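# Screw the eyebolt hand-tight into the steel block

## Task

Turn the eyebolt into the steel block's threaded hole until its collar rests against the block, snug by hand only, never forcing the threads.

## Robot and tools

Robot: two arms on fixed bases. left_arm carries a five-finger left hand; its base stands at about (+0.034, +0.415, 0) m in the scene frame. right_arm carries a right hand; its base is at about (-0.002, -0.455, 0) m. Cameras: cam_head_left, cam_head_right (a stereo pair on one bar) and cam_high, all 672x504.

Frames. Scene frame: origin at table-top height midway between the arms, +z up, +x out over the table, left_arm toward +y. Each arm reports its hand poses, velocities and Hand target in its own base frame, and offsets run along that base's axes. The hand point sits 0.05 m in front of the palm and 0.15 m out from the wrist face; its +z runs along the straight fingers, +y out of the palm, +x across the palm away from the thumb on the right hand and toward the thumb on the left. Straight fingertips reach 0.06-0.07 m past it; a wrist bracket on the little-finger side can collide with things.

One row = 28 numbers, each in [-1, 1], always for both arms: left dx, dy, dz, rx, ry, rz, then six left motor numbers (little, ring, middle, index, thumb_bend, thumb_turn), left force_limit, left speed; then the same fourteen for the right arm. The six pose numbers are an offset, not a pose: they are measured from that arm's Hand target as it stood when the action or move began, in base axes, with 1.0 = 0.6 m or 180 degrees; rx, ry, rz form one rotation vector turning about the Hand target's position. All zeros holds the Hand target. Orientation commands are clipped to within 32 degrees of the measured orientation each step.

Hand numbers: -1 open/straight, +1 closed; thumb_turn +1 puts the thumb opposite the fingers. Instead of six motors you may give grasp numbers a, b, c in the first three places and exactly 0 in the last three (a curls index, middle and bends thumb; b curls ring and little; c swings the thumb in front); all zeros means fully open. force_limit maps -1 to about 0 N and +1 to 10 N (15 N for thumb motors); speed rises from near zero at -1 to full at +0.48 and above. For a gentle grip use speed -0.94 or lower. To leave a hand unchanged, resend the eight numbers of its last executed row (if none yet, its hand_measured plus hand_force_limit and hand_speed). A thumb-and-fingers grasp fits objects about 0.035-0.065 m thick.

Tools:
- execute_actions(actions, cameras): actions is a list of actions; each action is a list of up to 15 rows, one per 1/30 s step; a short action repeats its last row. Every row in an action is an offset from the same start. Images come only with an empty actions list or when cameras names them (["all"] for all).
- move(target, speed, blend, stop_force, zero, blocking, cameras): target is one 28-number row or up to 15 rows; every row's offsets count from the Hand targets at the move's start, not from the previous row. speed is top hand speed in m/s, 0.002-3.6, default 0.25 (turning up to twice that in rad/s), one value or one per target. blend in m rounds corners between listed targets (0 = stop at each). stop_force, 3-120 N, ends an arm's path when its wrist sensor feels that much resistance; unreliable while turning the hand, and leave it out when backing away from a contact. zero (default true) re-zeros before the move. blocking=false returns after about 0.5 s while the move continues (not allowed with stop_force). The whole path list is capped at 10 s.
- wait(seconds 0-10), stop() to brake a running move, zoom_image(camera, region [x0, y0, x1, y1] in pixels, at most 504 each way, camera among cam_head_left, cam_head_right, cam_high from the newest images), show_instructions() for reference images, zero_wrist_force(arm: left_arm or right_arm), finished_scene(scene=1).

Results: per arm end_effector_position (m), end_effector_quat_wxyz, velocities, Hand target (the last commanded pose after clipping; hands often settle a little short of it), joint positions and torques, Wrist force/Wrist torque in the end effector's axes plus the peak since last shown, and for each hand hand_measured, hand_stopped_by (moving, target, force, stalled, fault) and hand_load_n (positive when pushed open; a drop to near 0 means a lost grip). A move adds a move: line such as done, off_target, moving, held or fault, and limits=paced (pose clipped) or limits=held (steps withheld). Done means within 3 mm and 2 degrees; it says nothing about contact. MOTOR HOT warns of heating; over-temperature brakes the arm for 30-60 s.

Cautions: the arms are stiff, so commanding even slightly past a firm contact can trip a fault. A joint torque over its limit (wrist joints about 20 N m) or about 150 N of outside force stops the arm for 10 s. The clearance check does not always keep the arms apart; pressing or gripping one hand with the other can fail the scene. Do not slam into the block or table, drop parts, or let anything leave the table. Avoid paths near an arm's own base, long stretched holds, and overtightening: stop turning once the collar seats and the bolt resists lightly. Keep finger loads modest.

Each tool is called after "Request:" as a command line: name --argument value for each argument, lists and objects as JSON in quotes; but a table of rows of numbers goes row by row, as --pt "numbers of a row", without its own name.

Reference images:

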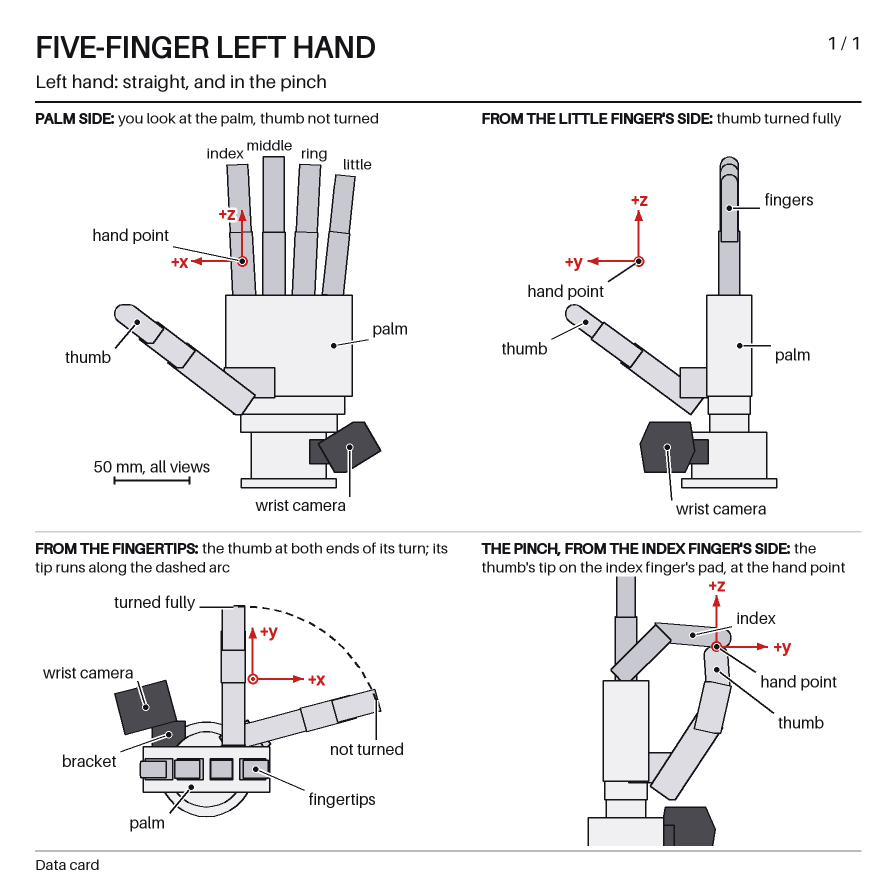

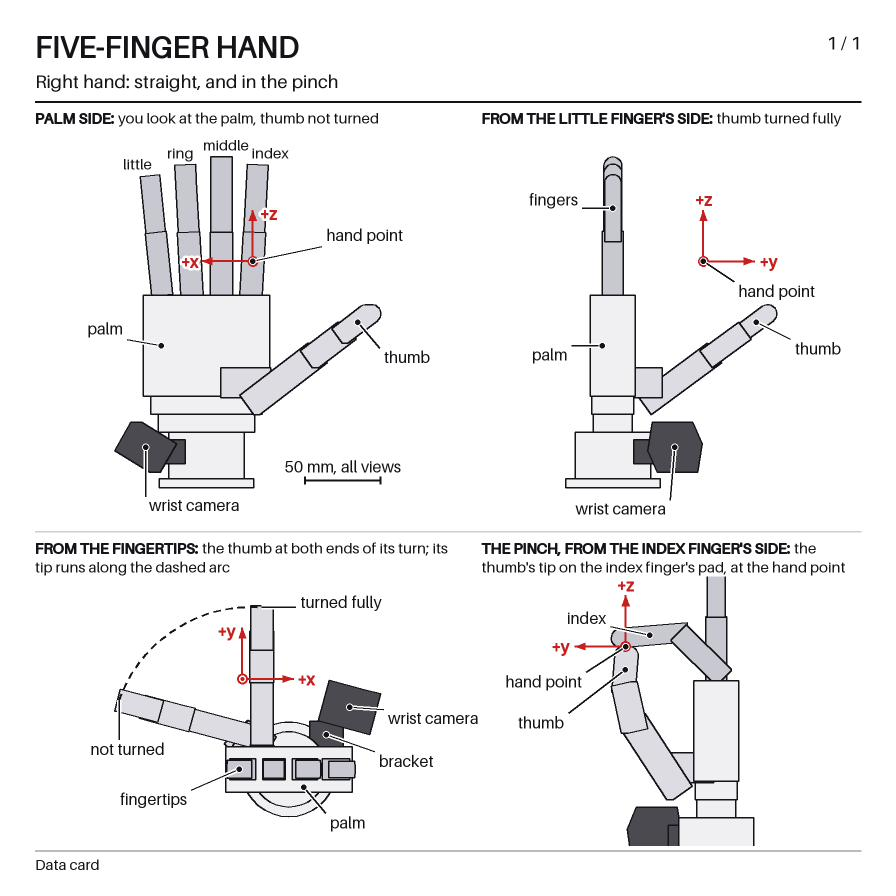

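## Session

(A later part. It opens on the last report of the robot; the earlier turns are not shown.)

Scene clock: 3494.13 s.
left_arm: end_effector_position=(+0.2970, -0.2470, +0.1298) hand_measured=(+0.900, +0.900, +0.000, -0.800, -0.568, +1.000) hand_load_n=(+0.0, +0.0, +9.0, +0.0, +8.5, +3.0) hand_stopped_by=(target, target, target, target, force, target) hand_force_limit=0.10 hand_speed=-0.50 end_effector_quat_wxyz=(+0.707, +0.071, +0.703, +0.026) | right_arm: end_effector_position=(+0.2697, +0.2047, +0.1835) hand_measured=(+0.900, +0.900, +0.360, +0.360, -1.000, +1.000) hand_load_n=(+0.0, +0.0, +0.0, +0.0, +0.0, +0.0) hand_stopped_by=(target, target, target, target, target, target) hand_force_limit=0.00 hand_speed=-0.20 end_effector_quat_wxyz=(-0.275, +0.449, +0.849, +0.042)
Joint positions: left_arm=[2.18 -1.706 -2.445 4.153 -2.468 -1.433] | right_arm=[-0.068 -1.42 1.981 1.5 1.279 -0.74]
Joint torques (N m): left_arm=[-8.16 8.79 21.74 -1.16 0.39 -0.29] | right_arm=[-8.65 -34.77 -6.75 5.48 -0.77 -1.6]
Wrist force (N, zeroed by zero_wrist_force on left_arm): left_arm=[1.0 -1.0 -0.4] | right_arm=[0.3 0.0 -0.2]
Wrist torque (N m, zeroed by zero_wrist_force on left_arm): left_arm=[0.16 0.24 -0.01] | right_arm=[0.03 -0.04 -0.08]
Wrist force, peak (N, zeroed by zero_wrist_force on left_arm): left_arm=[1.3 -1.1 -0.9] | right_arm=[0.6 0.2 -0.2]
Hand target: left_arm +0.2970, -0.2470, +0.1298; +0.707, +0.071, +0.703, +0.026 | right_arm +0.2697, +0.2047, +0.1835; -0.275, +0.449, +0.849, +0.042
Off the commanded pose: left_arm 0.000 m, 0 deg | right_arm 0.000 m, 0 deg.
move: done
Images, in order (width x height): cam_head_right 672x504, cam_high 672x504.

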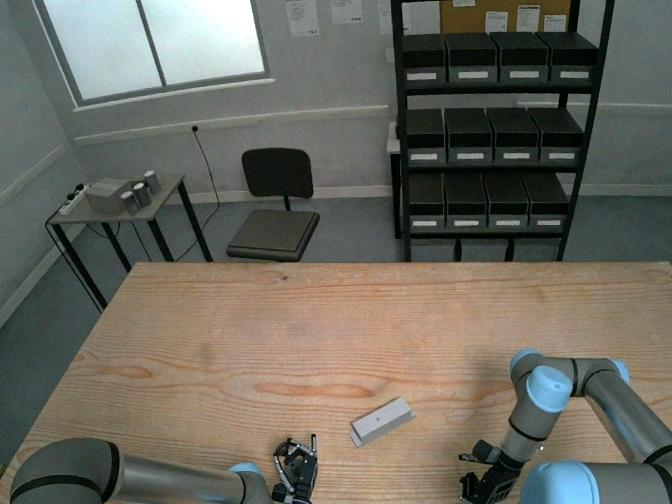

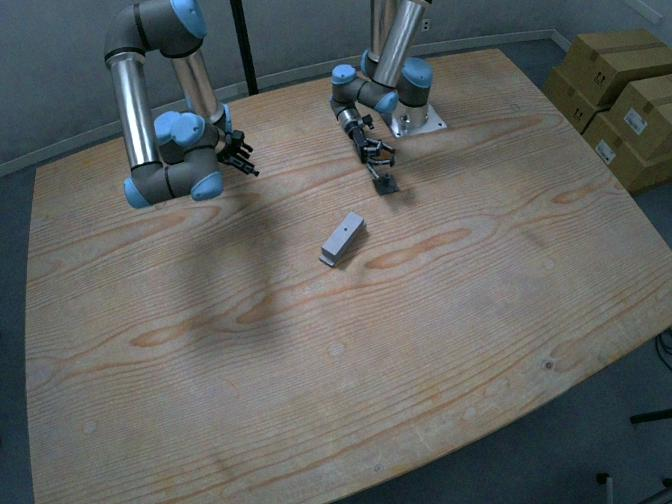

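Request:
move --pt "-0.0062 -0.0125 -0.0633 0 0 0 0.9 0.9 0.001 -0.8 -0.1 1 0.1 -0.5 0 0 0 0 0 0 0.9 0.9 0.36 0.36 -1 1 0 -0.2" --speed 0.05 --stop_force 4 --cameras '["cam_high","cam_head_right"]'

Request:
zoom_image --camera "cam_high" --region '[372, 150, 400, 185]'

Request:
zoom_image --camera "cam_head_right" --region '[275, 447, 310, 482]'

Scene clock: 3546.17 s.
left_arm: end_effector_position=(+0.2933, -0.2545, +0.0918) hand_measured=(+0.900, +0.900, +0.000, -0.800, -0.568, +1.000) hand_load_n=(+0.5, +0.0, +9.5, +0.0, +8.0, +3.5) hand_stopped_by=(target, target, target, target, force, target) hand_force_limit=0.10 hand_speed=-0.50 end_effector_quat_wxyz=(+0.707, +0.071, +0.703, +0.026) | right_arm: end_effector_position=(+0.2697, +0.2047, +0.1835) hand_measured=(+0.900, +0.900, +0.360, +0.360, -1.000, +1.000) hand_load_n=(+0.0, +0.0, +0.0, +0.0, +0.0, +0.0) hand_stopped_by=(target, target, target, target, target, target) hand_force_limit=0.00 hand_speed=-0.20 end_effector_quat_wxyz=(-0.275, +0.449, +0.849, +0.042)
Joint positions: left_arm=[2.153 -1.843 -2.45 4.295 -2.495 -1.433] | right_arm=[-0.068 -1.42 1.981 1.5 1.279 -0.74]
Joint torques (N m): left_arm=[8.94 17.91 17.95 0.87 1.08 -1.18] | right_arm=[-7.72 -34.73 -6 5.37 -0.65 -1.57]
Wrist force (N, zeroed by zero_wrist_force on left_arm): left_arm=[1.1 -0.6 -0.7] | right_arm=[0.3 0.2 -0.2]
Wrist torque (N m, zeroed by zero_wrist_force on left_arm): left_arm=[0.26 0.27 -0.04] | right_arm=[0.07 -0.02 -0.07]
Wrist force, peak (N, zeroed by zero_wrist_force on left_arm): left_arm=[1.5 -0.9 -1.0] | right_arm=[0.6 0.1 -0.3]
Hand target: left_arm +0.2933, -0.2545, +0.0918; +0.707, +0.071, +0.703, +0.026 | right_arm +0.2697, +0.2047, +0.1835; -0.275, +0.449, +0.849, +0.042
Off the commanded pose: left_arm 0.000 m, 0 deg | right_arm 0.000 m, 0 deg.
move: done
Images, in order (width x height): cam_head_right 672x504, cam_high 672x504.

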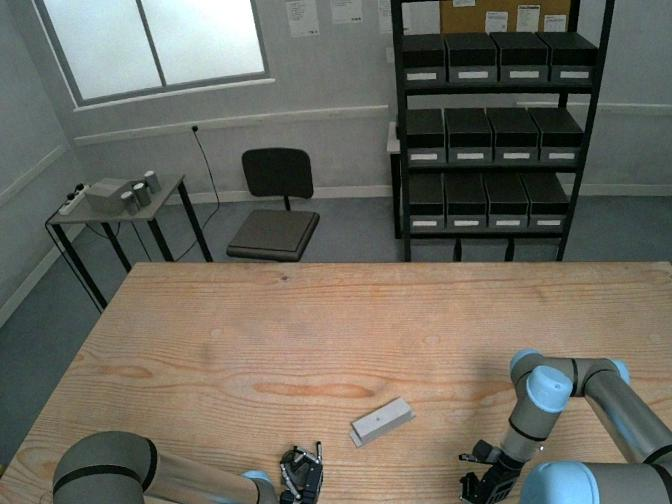

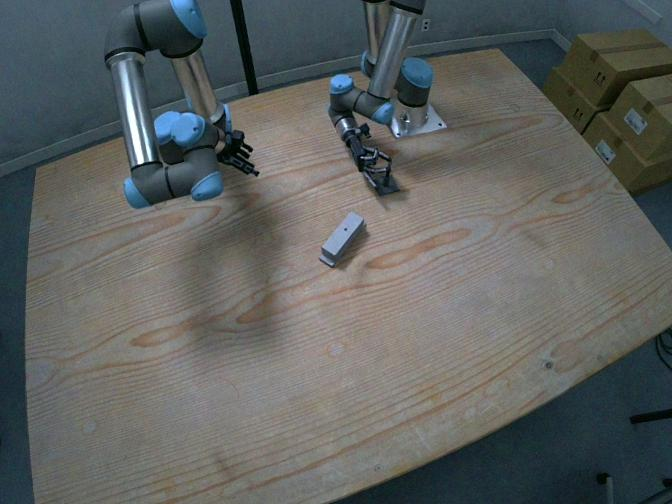

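Scaled by 14.400 from the camera's 672x504 image, which has a finer 960x720 frame.

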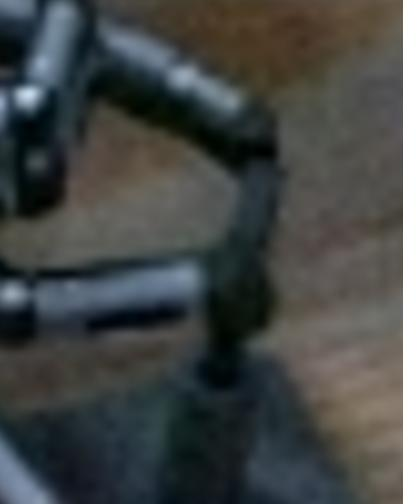

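Scaled by 14.400 from the camera's 672x504 image, which has a finer 960x720 frame.

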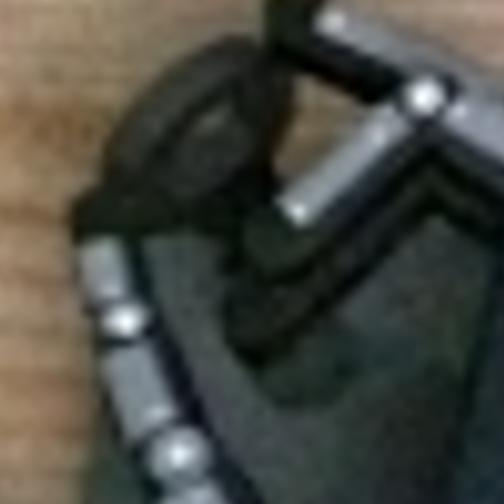

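Request:
zoom_image --camera "cam_high" --region '[379, 164, 397, 184]'

Request:
zoom_image --camera "cam_head_right" --region '[282, 452, 304, 478]'

Scaled by 25.200 from the camera's 672x504 image, which has a finer 960x720 frame.

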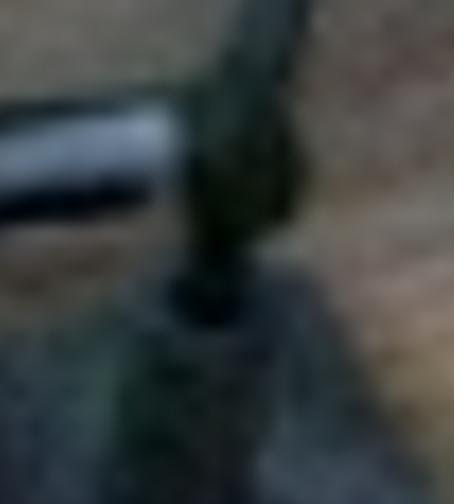

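Scaled by 19.385 from the camera's 672x504 image, which has a finer 960x720 frame.

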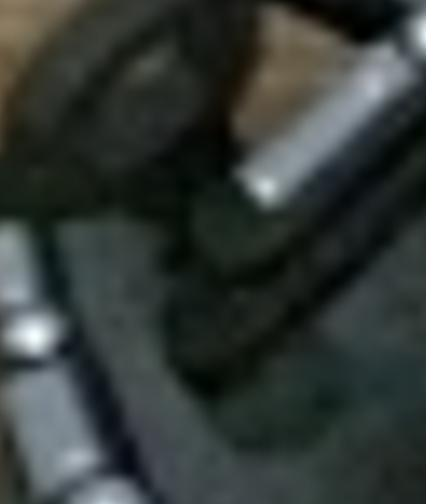

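Request:
move --pt "-0.0075 -0.0017 0 0 0 0 0.9 0.9 0.001 -0.8 -0.1 1 0.1 -0.5 0 0 0 0 0 0 0.9 0.9 0.36 0.36 -1 1 0 -0.2" --speed 0.03 --stop_force 4 --cameras '["cam_high","cam_head_right"]'

Request:
zoom_image --camera "cam_high" --region '[379, 164, 397, 184]'

Request:
zoom_image --camera "cam_head_right" --region '[275, 447, 310, 482]'

Scene clock: 3594.50 s.
left_arm: end_effector_position=(+0.2888, -0.2555, +0.0918) hand_measured=(+0.900, +0.900, +0.000, -0.800, -0.568, +1.000) hand_load_n=(+0.0, +0.0, +9.0, +0.0, +8.0, +3.0) hand_stopped_by=(target, target, target, target, force, target) hand_force_limit=0.10 hand_speed=-0.50 end_effector_quat_wxyz=(+0.707, +0.071, +0.703, +0.026) | right_arm: end_effector_position=(+0.2697, +0.2047, +0.1835) hand_measured=(+0.900, +0.900, +0.360, +0.360, -1.000, +1.000) hand_load_n=(+0.0, +0.0, +0.0, +0.0, +0.0, +0.0) hand_stopped_by=(target, target, target, target, target, target) hand_force_limit=0.00 hand_speed=-0.20 end_effector_quat_wxyz=(-0.275, +0.449, +0.849, +0.042)
Joint positions: left_arm=[2.138 -1.844 -2.449 4.294 -2.511 -1.433] | right_arm=[-0.068 -1.42 1.981 1.5 1.279 -0.74]
Joint torques (N m): left_arm=[8.82 14.76 14.6 -0.95 1.16 1.35] | right_arm=[-7.88 -34.51 -6.21 5.46 -0.66 -1.64]
Wrist force (N, zeroed by zero_wrist_force on left_arm): left_arm=[1.1 -0.7 -0.8] | right_arm=[0.5 0.0 -0.2]
Wrist torque (N m, zeroed by zero_wrist_force on left_arm): left_arm=[0.25 0.28 -0.03] | right_arm=[0.03 -0.06 -0.07]
Wrist force, peak (N, zeroed by zero_wrist_force on left_arm): left_arm=[1.3 -0.9 -0.8] | right_arm=[0.6 0.2 -0.4]
Hand target: left_arm +0.2888, -0.2555, +0.0918; +0.707, +0.071, +0.703, +0.026 | right_arm +0.2697, +0.2047, +0.1835; -0.275, +0.449, +0.849, +0.042
Off the commanded pose: left_arm 0.000 m, 0 deg | right_arm 0.000 m, 0 deg.
move: done
Images, in order (width x height): cam_head_right 672x504, cam_high 672x504.

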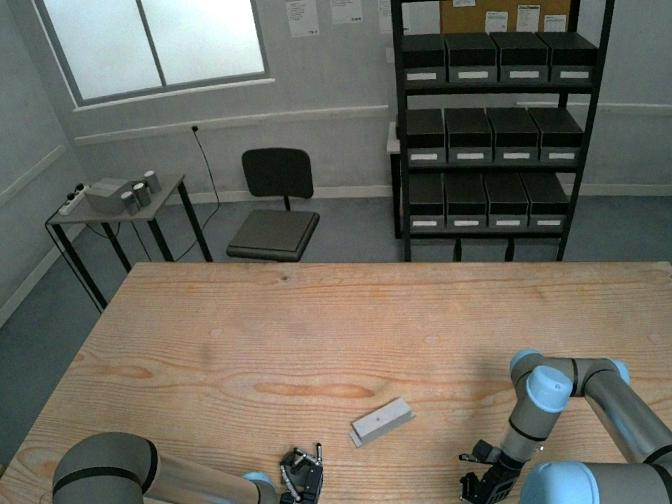

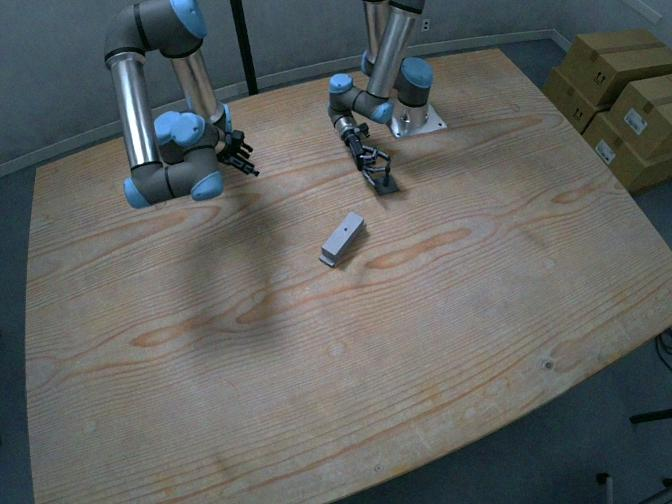

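Scaled by 25.200 from the camera's 672x504 image, which has a finer 960x720 frame.

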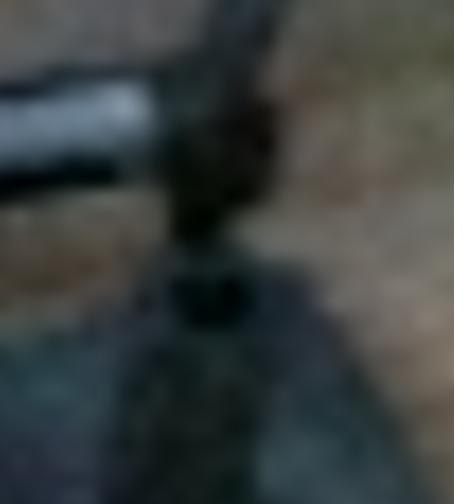

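Scaled by 14.400 from the camera's 672x504 image, which has a finer 960x720 frame.

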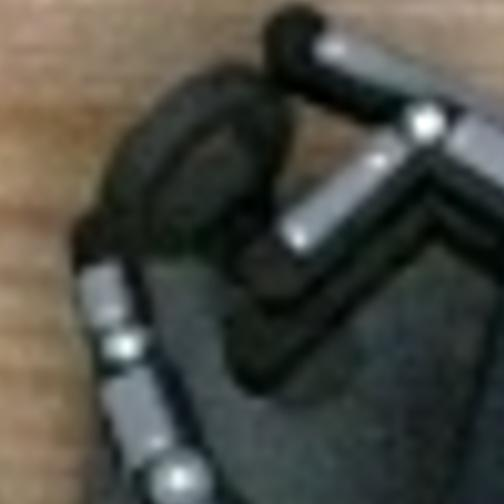

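Request:
move --pt "0.002 0.0005 0 0 0 0 0.9 0.9 0.001 -0.8 -0.1 1 0.1 -0.5 0 0 0 0 0 0 0.9 0.9 0.36 0.36 -1 1 0 -0.2" --pt "0.002 0.0005 -0.05 0 0 0 0.9 0.9 0.001 -0.8 -0.1 1 0.1 -0.5 0 0 0 0 0 0 0.9 0.9 0.36 0.36 -1 1 0 -0.2" --speed 0.012 --stop_force 3 --cameras '["cam_high","cam_head_right"]'

Request:
zoom_image --camera "cam_high" --region '[379, 164, 397, 184]'

Request:
zoom_image --camera "cam_head_right" --region '[275, 447, 310, 482]'

Scene clock: 3617.53 s.
left_arm: end_effector_position=(+0.2900, -0.2552, +0.0812) hand_measured=(+0.900, +0.900, +0.000, -0.800, -0.568, +1.000) hand_load_n=(+0.0, +0.0, +9.5, +0.0, +8.5, +1.0) hand_stopped_by=(target, target, target, target, force, target) hand_force_limit=0.10 hand_speed=-0.50 end_effector_quat_wxyz=(+0.707, +0.071, +0.703, +0.026) | right_arm: end_effector_position=(+0.2697, +0.2047, +0.1835) hand_measured=(+0.900, +0.900, +0.360, +0.360, -1.000, +1.000) hand_load_n=(+0.0, +0.0, +0.0, +0.5, +0.0, +0.0) hand_stopped_by=(target, target, target, target, target, target) hand_force_limit=0.00 hand_speed=-0.20 end_effector_quat_wxyz=(-0.275, +0.449, +0.849, +0.042)
Joint positions: left_arm=[2.142 -1.88 -2.454 4.335 -2.507 -1.433] | right_arm=[-0.068 -1.42 1.981 1.5 1.279 -0.74]
Joint torques (N m): left_arm=[-7.74 27.49 16.81 2.46 -1.19 -0.85] | right_arm=[-7.93 -34.35 -6.31 5.4 -0.7 -1.63]
Wrist force (N, zeroed by zero_wrist_force on left_arm): left_arm=[-1.4 -0.3 -0.4] | right_arm=[0.4 0.0 -0.3]
Wrist torque (N m, zeroed by zero_wrist_force on left_arm): left_arm=[0.28 0.26 0.01] | right_arm=[0.04 -0.05 -0.07]
Wrist force, peak (N, zeroed by zero_wrist_force on left_arm): left_arm=[-6.5 0.5 -0.2] | right_arm=[0.5 0.0 -0.4]
Hand target: left_arm +0.2900, -0.2552, +0.0812; +0.707, +0.071, +0.703, +0.026 (not the last commanded pose) | right_arm +0.2697, +0.2047, +0.1835; -0.275, +0.449, +0.849, +0.042
Off the commanded pose: left_arm 0.019 m, 0 deg | right_arm 0.000 m, 0 deg.
move: contact (left_arm); path passed 1 of 2 targets
Images, in order (width x height): cam_head_right 672x504, cam_high 672x504.

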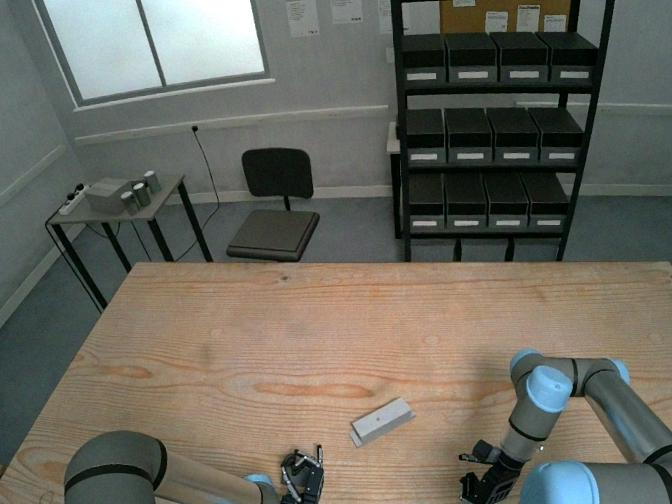

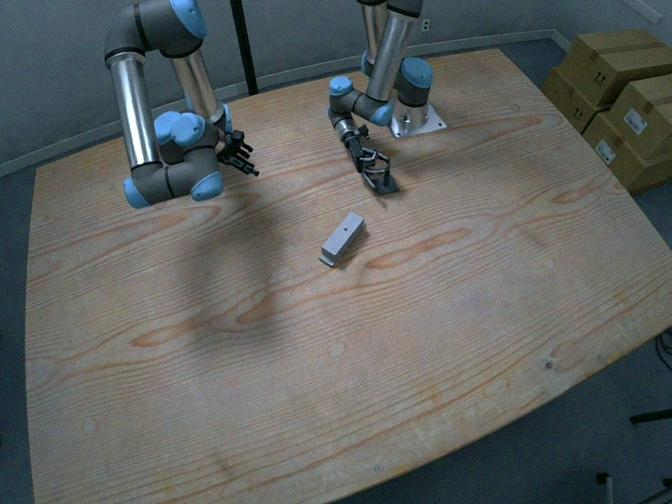

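Scaled by 25.200 from the camera's 672x504 image, which has a finer 960x720 frame.

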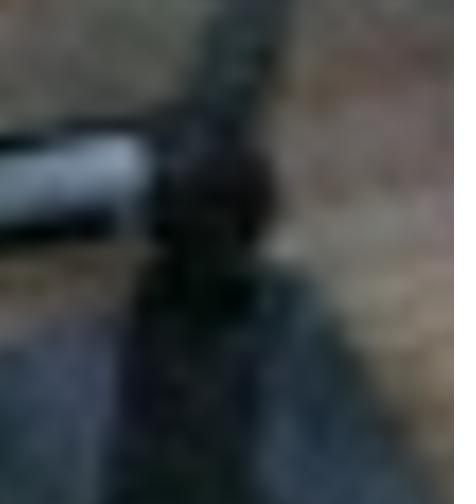

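Scaled by 14.400 from the camera's 672x504 image, which has a finer 960x720 frame.

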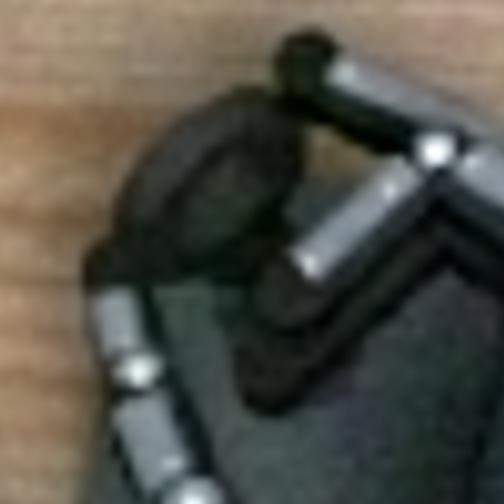

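Request:
move --pt "0 0 0.0025 0 0 0 0.9 0.9 0.001 -0.8 -0.1 1 0.1 -0.5 0 0 0 0 0 0 0.9 0.9 0.36 0.36 -1 1 0 -0.2" --pt "0.003 0.0008 0.0025 0 0 0 0.9 0.9 0.001 -0.8 -0.1 1 0.1 -0.5 0 0 0 0 0 0 0.9 0.9 0.36 0.36 -1 1 0 -0.2" --speed 0.012 --cameras '["cam_high"]'

Request:
zoom_image --camera "cam_high" --region '[379, 164, 397, 184]'

Request:
move --pt "0 0 -0.03 0 0 0 0.9 0.9 0.001 -0.8 -0.1 1 0.1 -0.5 0 0 0 0 0 0 0.9 0.9 0.36 0.36 -1 1 0 -0.2" --speed 0.008 --stop_force 3 --cameras '["cam_high","cam_head_right"]'

Scene clock: 3645.00 s.
left_arm: end_effector_position=(+0.2919, -0.2548, +0.0827) hand_measured=(+0.900, +0.900, +0.000, -0.800, -0.568, +1.000) hand_load_n=(+0.0, +0.0, +9.0, +0.0, +8.0, +3.5) hand_stopped_by=(target, target, target, target, force, target) hand_force_limit=0.10 hand_speed=-0.50 end_effector_quat_wxyz=(+0.707, +0.071, +0.703, +0.026) | right_arm: end_effector_position=(+0.2697, +0.2047, +0.1835) hand_measured=(+0.900, +0.900, +0.360, +0.360, -1.000, +1.000) hand_load_n=(+0.0, +0.0, +0.0, +0.0, +0.0, +0.5) hand_stopped_by=(target, target, target, target, target, target) hand_force_limit=0.00 hand_speed=-0.20 end_effector_quat_wxyz=(-0.275, +0.449, +0.849, +0.042)
Joint positions: left_arm=[2.149 -1.874 -2.454 4.33 -2.5 -1.433] | right_arm=[-0.068 -1.42 1.981 1.5 1.279 -0.74]
Joint torques (N m): left_arm=[-7.35 29.41 -0.6 3.89 -1.44 -1.01] | right_arm=[-7.26 -34.37 -5.07 5.41 -0.71 -1.59]
Wrist force (N, zeroed by zero_wrist_force on left_arm): left_arm=[1.1 -0.8 -0.4] | right_arm=[0.3 0.3 -0.3]
Wrist torque (N m, zeroed by zero_wrist_force on left_arm): left_arm=[0.24 0.27 -0.02] | right_arm=[0.08 -0.03 -0.07]
Wrist force, peak (N, zeroed by zero_wrist_force on left_arm): left_arm=[1.2 -1.2 -0.9] | right_arm=[0.5 0.1 -0.5]
Hand target: left_arm +0.2918, -0.2547, +0.0827; +0.707, +0.071, +0.703, +0.026 | right_arm +0.2697, +0.2047, +0.1835; -0.275, +0.449, +0.849, +0.042
Off the commanded pose: left_arm 0.000 m, 0 deg | right_arm 0.000 m, 0 deg.
move: done
Images, in order (width x height): cam_high 672x504.

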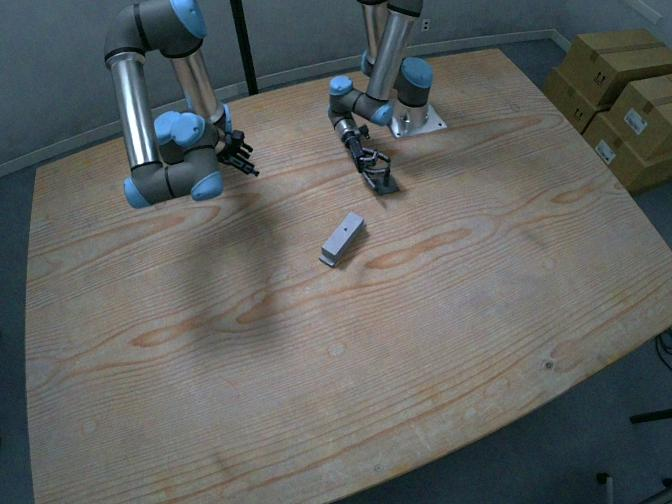

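Scaled by 25.200 from the camera's 672x504 image, which has a finer 960x720 frame.

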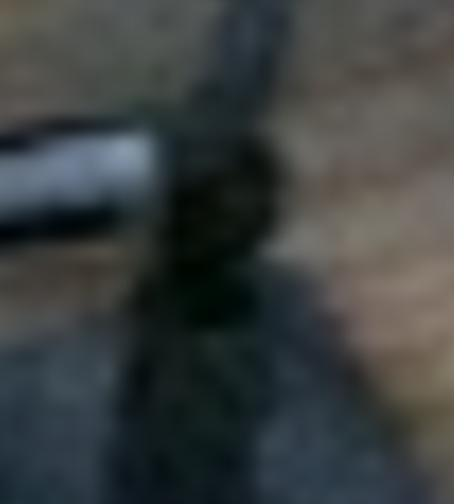

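Scene clock: 3645.97 s.
left_arm: end_effector_position=(+0.2918, -0.2547, +0.0811) hand_measured=(+0.900, +0.900, +0.000, -0.800, -0.568, +1.000) hand_load_n=(+0.0, +0.0, +9.0, +0.0, +9.0, +0.0) hand_stopped_by=(target, target, target, target, force, target) hand_force_limit=0.10 hand_speed=-0.50 end_effector_quat_wxyz=(+0.707, +0.071, +0.703, +0.026) | right_arm: end_effector_position=(+0.2697, +0.2047, +0.1835) hand_measured=(+0.900, +0.900, +0.360, +0.360, -1.000, +1.000) hand_load_n=(+0.0, +0.0, +0.0, +0.0, +0.0, +0.0) hand_stopped_by=(target, target, target, target, target, target) hand_force_limit=0.00 hand_speed=-0.20 end_effector_quat_wxyz=(-0.275, +0.449, +0.849, +0.042)
Joint positions: left_arm=[2.148 -1.879 -2.455 4.336 -2.5 -1.433] | right_arm=[-0.068 -1.42 1.981 1.5 1.279 -0.74]
Joint torques (N m): left_arm=[-2.08 29.67 13.96 -1.1 -0.96 -1.08] | right_arm=[-7.78 -34.88 -6.04 5.35 -0.59 -1.61]
Wrist force (N, zeroed by zero_wrist_force on left_arm): left_arm=[-0.9 -0.3 -1.0] | right_arm=[0.2 0.1 -0.3]
Wrist torque (N m, zeroed by zero_wrist_force on left_arm): left_arm=[0.22 0.30 0.01] | right_arm=[0.06 -0.02 -0.08]
Wrist force, peak (N, zeroed by zero_wrist_force on left_arm): left_arm=[-4.1 -0.2 -0.7] | right_arm=[0.5 0.0 -0.3]
Hand target: left_arm +0.2918, -0.2547, +0.0812; +0.707, +0.071, +0.703, +0.026 (not the last commanded pose) | right_arm +0.2697, +0.2047, +0.1835; -0.275, +0.449, +0.849, +0.042
Off the commanded pose: left_arm 0.016 m, 0 deg | right_arm 0.000 m, 0 deg.
move: contact (left_arm)
Images, in order (width x height): cam_head_right 672x504, cam_high 672x504.

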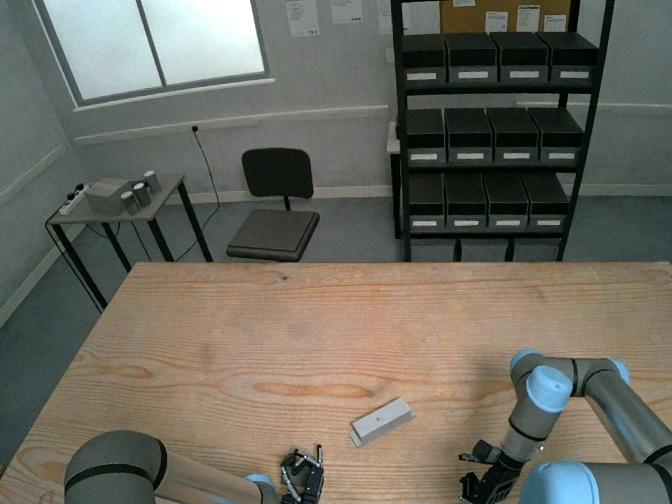

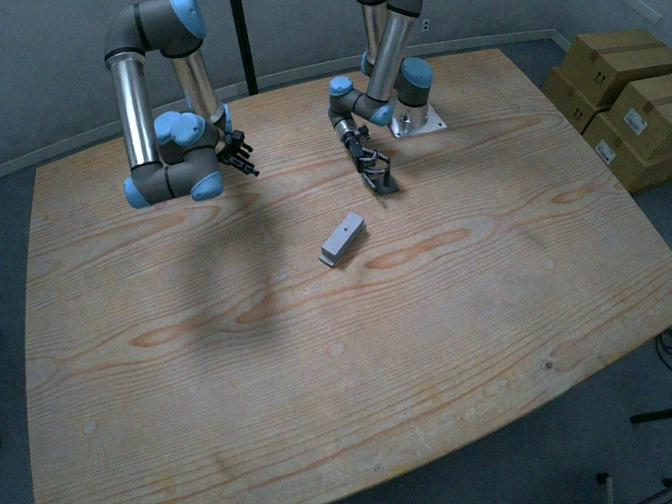

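Request:
move --pt "0 0 0.0025 0 0 0 0.9 0.9 0.001 -0.8 -0.1 1 0.1 -0.5 0 0 0 0 0 0 0.9 0.9 0.36 0.36 -1 1 0 -0.2" --pt "0 0.0035 0.0025 0 0 0 0.9 0.9 0.001 -0.8 -0.1 1 0.1 -0.5 0 0 0 0 0 0 0.9 0.9 0.36 0.36 -1 1 0 -0.2" --speed 0.012

Request:
move --pt "0 0 -0.03 0 0 0 0.9 0.9 0.001 -0.8 -0.1 1 0.1 -0.5 0 0 0 0 0 0 0.9 0.9 0.36 0.36 -1 1 0 -0.2" --speed 0.008 --stop_force 3 --cameras '["cam_high","cam_head_right"]'

Request:
zoom_image --camera "cam_high" --region '[379, 164, 397, 184]'

Scene clock: 3669.70 s.
left_arm: end_effector_position=(+0.2919, -0.2525, +0.0827) hand_measured=(+0.900, +0.900, +0.000, -0.800, -0.568, +1.000) hand_load_n=(+0.0, +0.0, +9.0, +0.0, +8.0, +3.0) hand_stopped_by=(target, target, target, target, force, target) hand_force_limit=0.10 hand_speed=-0.50 end_effector_quat_wxyz=(+0.707, +0.071, +0.703, +0.026) | right_arm: end_effector_position=(+0.2697, +0.2047, +0.1835) hand_measured=(+0.900, +0.900, +0.360, +0.360, -1.000, +1.000) hand_load_n=(+0.5, +0.0, +0.0, +0.0, +0.0, +0.0) hand_stopped_by=(target, target, target, target, target, target) hand_force_limit=0.00 hand_speed=-0.20 end_effector_quat_wxyz=(-0.275, +0.449, +0.849, +0.042)
Joint positions: left_arm=[2.153 -1.871 -2.46 4.333 -2.496 -1.433] | right_arm=[-0.068 -1.42 1.981 1.5 1.279 -0.74]
Joint torques (N m): left_arm=[-7.21 14.27 14.41 2.45 -1.14 -0.97] | right_arm=[-7.29 -33.95 -5.56 5.3 -0.75 -1.54]
Wrist force (N, zeroed by zero_wrist_force on left_arm): left_arm=[1.1 -0.6 -0.6] | right_arm=[0.2 0.0 -0.2]
Wrist torque (N m, zeroed by zero_wrist_force on left_arm): left_arm=[0.26 0.27 -0.03] | right_arm=[0.04 -0.02 -0.08]
Wrist force, peak (N, zeroed by zero_wrist_force on left_arm): left_arm=[-0.9 0.2 -1.3] | right_arm=[0.5 0.1 -0.5]
Hand target: left_arm +0.2918, -0.2526, +0.0827; +0.707, +0.071, +0.703, +0.026 | right_arm +0.2697, +0.2047, +0.1835; -0.275, +0.449, +0.849, +0.042
Off the commanded pose: left_arm 0.000 m, 0 deg | right_arm 0.000 m, 0 deg.
move: done

Scene clock: 3670.93 s.
left_arm: end_effector_position=(+0.2919, -0.2527, +0.0813) hand_measured=(+0.900, +0.900, +0.000, -0.800, -0.568, +1.000) hand_load_n=(+0.0, +0.0, +9.0, +0.0, +9.0, +0.0) hand_stopped_by=(target, target, target, target, force, target) hand_force_limit=0.10 hand_speed=-0.50 end_effector_quat_wxyz=(+0.707, +0.071, +0.703, +0.026) | right_arm: end_effector_position=(+0.2697, +0.2047, +0.1835) hand_measured=(+0.900, +0.900, +0.360, +0.360, -1.000, +1.000) hand_load_n=(+0.0, +0.0, +0.0, +0.0, +0.0, +0.0) hand_stopped_by=(target, target, target, target, target, target) hand_force_limit=0.00 hand_speed=-0.20 end_effector_quat_wxyz=(-0.275, +0.449, +0.849, +0.042)
Joint positions: left_arm=[2.153 -1.876 -2.46 4.338 -2.496 -1.433] | right_arm=[-0.068 -1.42 1.981 1.5 1.279 -0.74]
Joint torques (N m): left_arm=[3.25 30.62 18.07 -0.53 -0.94 -0.89] | right_arm=[-7.94 -33.96 -5.57 5.43 -0.64 -1.64]
Wrist force (N, zeroed by zero_wrist_force on left_arm): left_arm=[-0.5 0.1 -1.0] | right_arm=[0.3 0.2 -0.2]
Wrist torque (N m, zeroed by zero_wrist_force on left_arm): left_arm=[0.26 0.29 0.00] | right_arm=[0.06 -0.03 -0.07]
Wrist force, peak (N, zeroed by zero_wrist_force on left_arm): left_arm=[-3.9 -0.5 -0.4] | right_arm=[0.4 0.0 -0.5]
Hand target: left_arm +0.2919, -0.2527, +0.0813; +0.707, +0.071, +0.703, +0.026 (not the last commanded pose) | right_arm +0.2697, +0.2047, +0.1835; -0.275, +0.449, +0.849, +0.042
Off the commanded pose: left_arm 0.017 m, 0 deg | right_arm 0.000 m, 0 deg.
move: contact (left_arm)
Images, in order (width x height): cam_head_right 672x504, cam_high 672x504.

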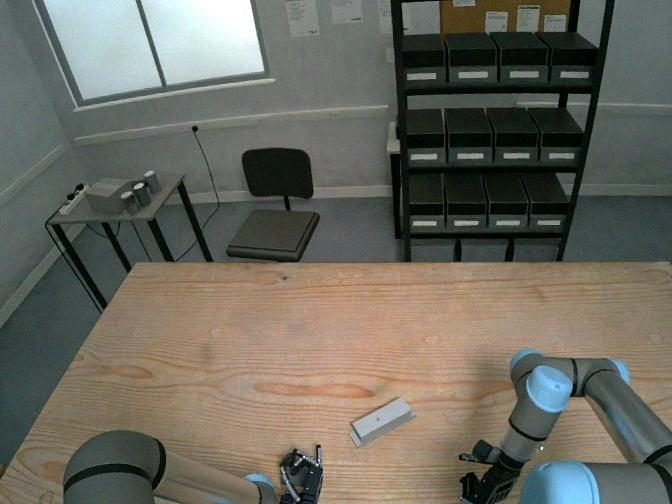

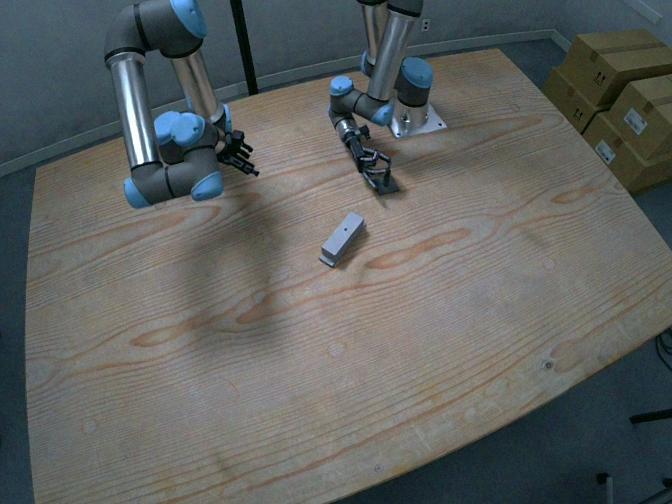

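Scaled by 25.200 from the camera's 672x504 image, which has a finer 960x720 frame.

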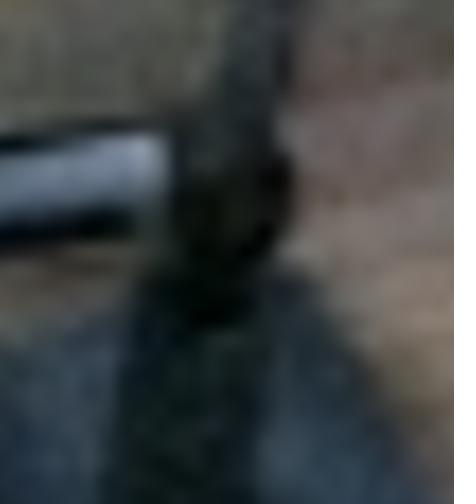

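Request:
move --pt "0 0 0.0025 0 0 0 0.9 0.9 0.001 -0.8 -0.1 1 0.1 -0.5 0 0 0 0 0 0 0.9 0.9 0.36 0.36 -1 1 0 -0.2" --pt "-0.0032 -0.0005 0.0025 0 0 0 0.9 0.9 0.001 -0.8 -0.1 1 0.1 -0.5 0 0 0 0 0 0 0.9 0.9 0.36 0.36 -1 1 0 -0.2" --pt "-0.0032 -0.0005 -0.02 0 0 0 0.9 0.9 0.001 -0.8 -0.1 1 0.1 -0.5 0 0 0 0 0 0 0.9 0.9 0.36 0.36 -1 1 0 -0.2" --speed 0.01 --stop_force 3

Scene clock: 3693.93 s.
left_arm: end_effector_position=(+0.2900, -0.2531, +0.0811) hand_measured=(+0.900, +0.900, +0.000, -0.800, -0.568, +1.000) hand_load_n=(+0.0, +0.0, +9.5, +0.0, +9.0, -0.5) hand_stopped_by=(target, target, target, target, force, target) hand_force_limit=0.10 hand_speed=-0.50 end_effector_quat_wxyz=(+0.707, +0.070, +0.703, +0.026) | right_arm: end_effector_position=(+0.2697, +0.2047, +0.1835) hand_measured=(+0.900, +0.900, +0.360, +0.360, -1.000, +1.000) hand_load_n=(+0.0, +0.0, +0.0, +0.0, +0.0, +0.5) hand_stopped_by=(target, target, target, target, target, target) hand_force_limit=0.00 hand_speed=-0.20 end_effector_quat_wxyz=(-0.275, +0.449, +0.849, +0.042)
Joint positions: left_arm=[2.146 -1.877 -2.46 4.339 -2.503 -1.433] | right_arm=[-0.068 -1.42 1.981 1.5 1.279 -0.74]
Joint torques (N m): left_arm=[-8.81 28.4 18.53 1.25 -1.61 -0.03] | right_arm=[-7.8 -34.29 -6.43 5.41 -0.67 -1.63]
Wrist force (N, zeroed by zero_wrist_force on left_arm): left_arm=[-2.7 -0.2 -0.6] | right_arm=[0.4 0.0 -0.1]
Wrist torque (N m, zeroed by zero_wrist_force on left_arm): left_arm=[0.27 0.27 0.03] | right_arm=[0.03 -0.05 -0.07]
Wrist force, peak (N, zeroed by zero_wrist_force on left_arm): left_arm=[-6.0 -1.2 -0.2] | right_arm=[0.5 0.2 -0.5]
Hand target: left_arm +0.2900, -0.2531, +0.0811; +0.707, +0.070, +0.703, +0.025 (not the last commanded pose) | right_arm +0.2697, +0.2047, +0.1835; -0.275, +0.449, +0.849, +0.042
Off the commanded pose: left_arm 0.012 m, 0 deg | right_arm 0.000 m, 0 deg.
move: contact (left_arm); path passed 2 of 3 targets

Request:
move --pt "0 0 0.0025 0 0 0 0.9 0.9 0.001 -0.8 -0.1 1 0.1 -0.5 0 0 0 0 0 0 0.9 0.9 0.36 0.36 -1 1 0 -0.2" --pt "0 -0.002 0.0025 0 0 0 0.9 0.9 0.001 -0.8 -0.1 1 0.1 -0.5 0 0 0 0 0 0 0.9 0.9 0.36 0.36 -1 1 0 -0.2" --pt "0 -0.002 -0.02 0 0 0 0.9 0.9 0.001 -0.8 -0.1 1 0.1 -0.5 0 0 0 0 0 0 0.9 0.9 0.36 0.36 -1 1 0 -0.2" --speed 0.01 --stop_force 3

Request:
move --pt "0 0 0.0025 0 0 0 0.9 0.9 0.001 -0.8 -0.1 1 0.1 -0.5 0 0 0 0 0 0 0.9 0.9 0.36 0.36 -1 1 0 -0.2" --pt "-0.0022 0 0.0025 0 0 0 0.9 0.9 0.001 -0.8 -0.1 1 0.1 -0.5 0 0 0 0 0 0 0.9 0.9 0.36 0.36 -1 1 0 -0.2" --pt "-0.0022 0 -0.02 0 0 0 0.9 0.9 0.001 -0.8 -0.1 1 0.1 -0.5 0 0 0 0 0 0 0.9 0.9 0.36 0.36 -1 1 0 -0.2" --speed 0.01 --stop_force 3 --cameras '["cam_high","cam_head_right"]'

Request:
zoom_image --camera "cam_high" --region '[379, 164, 397, 184]'

Scene clock: 3724.17 s.
left_arm: end_effector_position=(+0.2900, -0.2532, +0.0813) hand_measured=(+0.900, +0.900, +0.000, -0.800, -0.568, +1.000) hand_load_n=(+0.0, +0.0, +9.0, +0.0, +8.0, +2.0) hand_stopped_by=(target, target, target, target, force, target) hand_force_limit=0.10 hand_speed=-0.50 end_effector_quat_wxyz=(+0.707, +0.070, +0.703, +0.025) | right_arm: end_effector_position=(+0.2697, +0.2047, +0.1835) hand_measured=(+0.900, +0.900, +0.360, +0.360, -1.000, +1.000) hand_load_n=(+0.0, +0.0, +0.0, +0.0, +0.0, +0.5) hand_stopped_by=(target, target, target, target, target, target) hand_force_limit=0.00 hand_speed=-0.20 end_effector_quat_wxyz=(-0.275, +0.449, +0.849, +0.042)
Joint positions: left_arm=[2.146 -1.876 -2.46 4.339 -2.503 -1.433] | right_arm=[-0.068 -1.42 1.981 1.5 1.279 -0.74]
Joint torques (N m): left_arm=[-7.26 10.96 0.8 2.31 -1.05 -0.03] | right_arm=[-7.58 -34.88 -5.77 5.28 -0.72 -1.6]
Wrist force (N, zeroed by zero_wrist_force on left_arm): left_arm=[-0.2 -0.4 -0.4] | right_arm=[0.3 0.0 -0.3]
Wrist torque (N m, zeroed by zero_wrist_force on left_arm): left_arm=[0.28 0.29 -0.03] | right_arm=[0.04 -0.03 -0.09]
Wrist force, peak (N, zeroed by zero_wrist_force on left_arm): left_arm=[-2.9 -0.3 -0.7] | right_arm=[0.5 0.0 -0.4]
Hand target: left_arm +0.2900, -0.2532, +0.0813; +0.707, +0.070, +0.703, +0.025 (not the last commanded pose) | right_arm +0.2697, +0.2047, +0.1835; -0.275, +0.449, +0.849, +0.042
Off the commanded pose: left_arm 0.012 m, 0 deg | right_arm 0.000 m, 0 deg.
move: contact (left_arm); path passed 0 of 3 targets

Scene clock: 3725.67 s.
left_arm: end_effector_position=(+0.2887, -0.2532, +0.0811) hand_measured=(+0.900, +0.900, +0.000, -0.800, -0.568, +1.000) hand_load_n=(+0.0, +0.0, +10.0, +0.0, +8.0, +0.5) hand_stopped_by=(target, target, target, target, force, target) hand_force_limit=0.10 hand_speed=-0.50 end_effector_quat_wxyz=(+0.707, +0.070, +0.703, +0.025) | right_arm: end_effector_position=(+0.2697, +0.2047, +0.1835) hand_measured=(+0.900, +0.900, +0.360, +0.360, -1.000, +1.000) hand_load_n=(+0.5, +0.0, +0.0, +0.0, +0.0, +0.0) hand_stopped_by=(target, target, target, target, target, target) hand_force_limit=0.00 hand_speed=-0.20 end_effector_quat_wxyz=(-0.275, +0.449, +0.849, +0.042)
Joint positions: left_arm=[2.142 -1.877 -2.46 4.34 -2.507 -1.433] | right_arm=[-0.068 -1.42 1.981 1.5 1.279 -0.74]
Joint torques (N m): left_arm=[-7.63 24.79 16.34 0.85 -2.08 -0.08] | right_arm=[-6.7 -34.08 -5.78 5.34 -0.7 -1.51]
Wrist force (N, zeroed by zero_wrist_force on left_arm): left_arm=[-3.8 -1.1 0.5] | right_arm=[0.2 0.2 -0.2]
Wrist torque (N m, zeroed by zero_wrist_force on left_arm): left_arm=[0.23 0.23 0.04] | right_arm=[0.07 -0.01 -0.08]
Wrist force, peak (N, zeroed by zero_wrist_force on left_arm): left_arm=[-7.7 -1.0 0.5] | right_arm=[0.6 0.0 -0.3]
Hand target: left_arm +0.2887, -0.2532, +0.0811; +0.707, +0.070, +0.703, +0.025 (not the last commanded pose) | right_arm +0.2697, +0.2047, +0.1835; -0.275, +0.449, +0.849, +0.042
Off the commanded pose: left_arm 0.012 m, 0 deg | right_arm 0.000 m, 0 deg.
move: contact (left_arm); path passed 2 of 3 targets
Images, in order (width x height): cam_head_right 672x504, cam_high 672x504.

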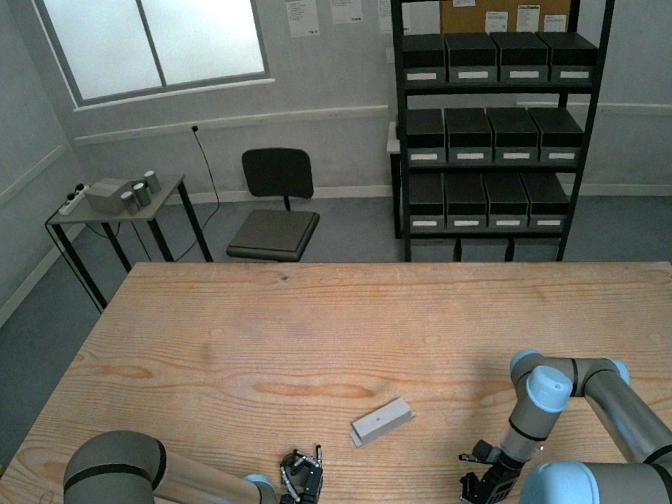

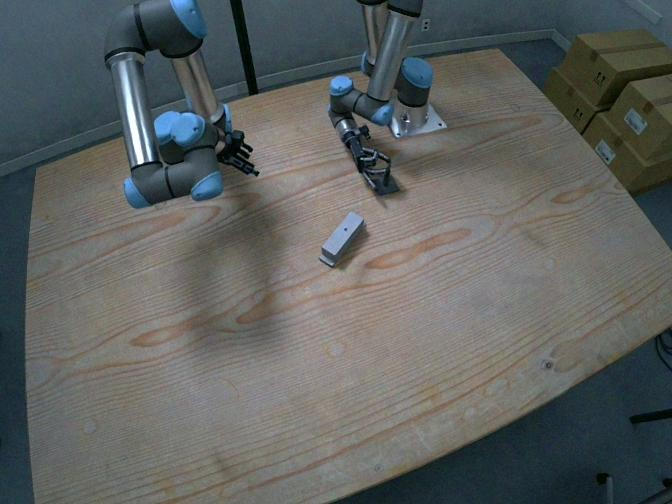

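Scaled by 25.200 from the camera's 672x504 image, which has a finer 960x720 frame.

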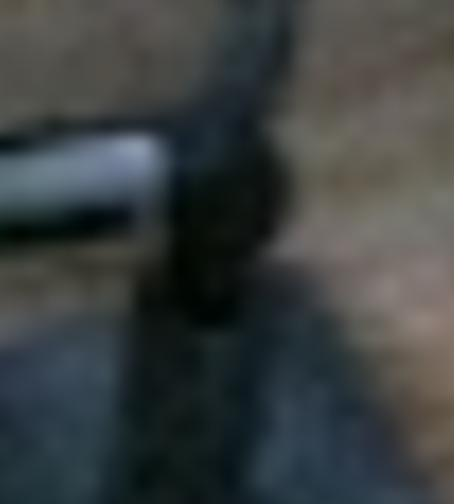

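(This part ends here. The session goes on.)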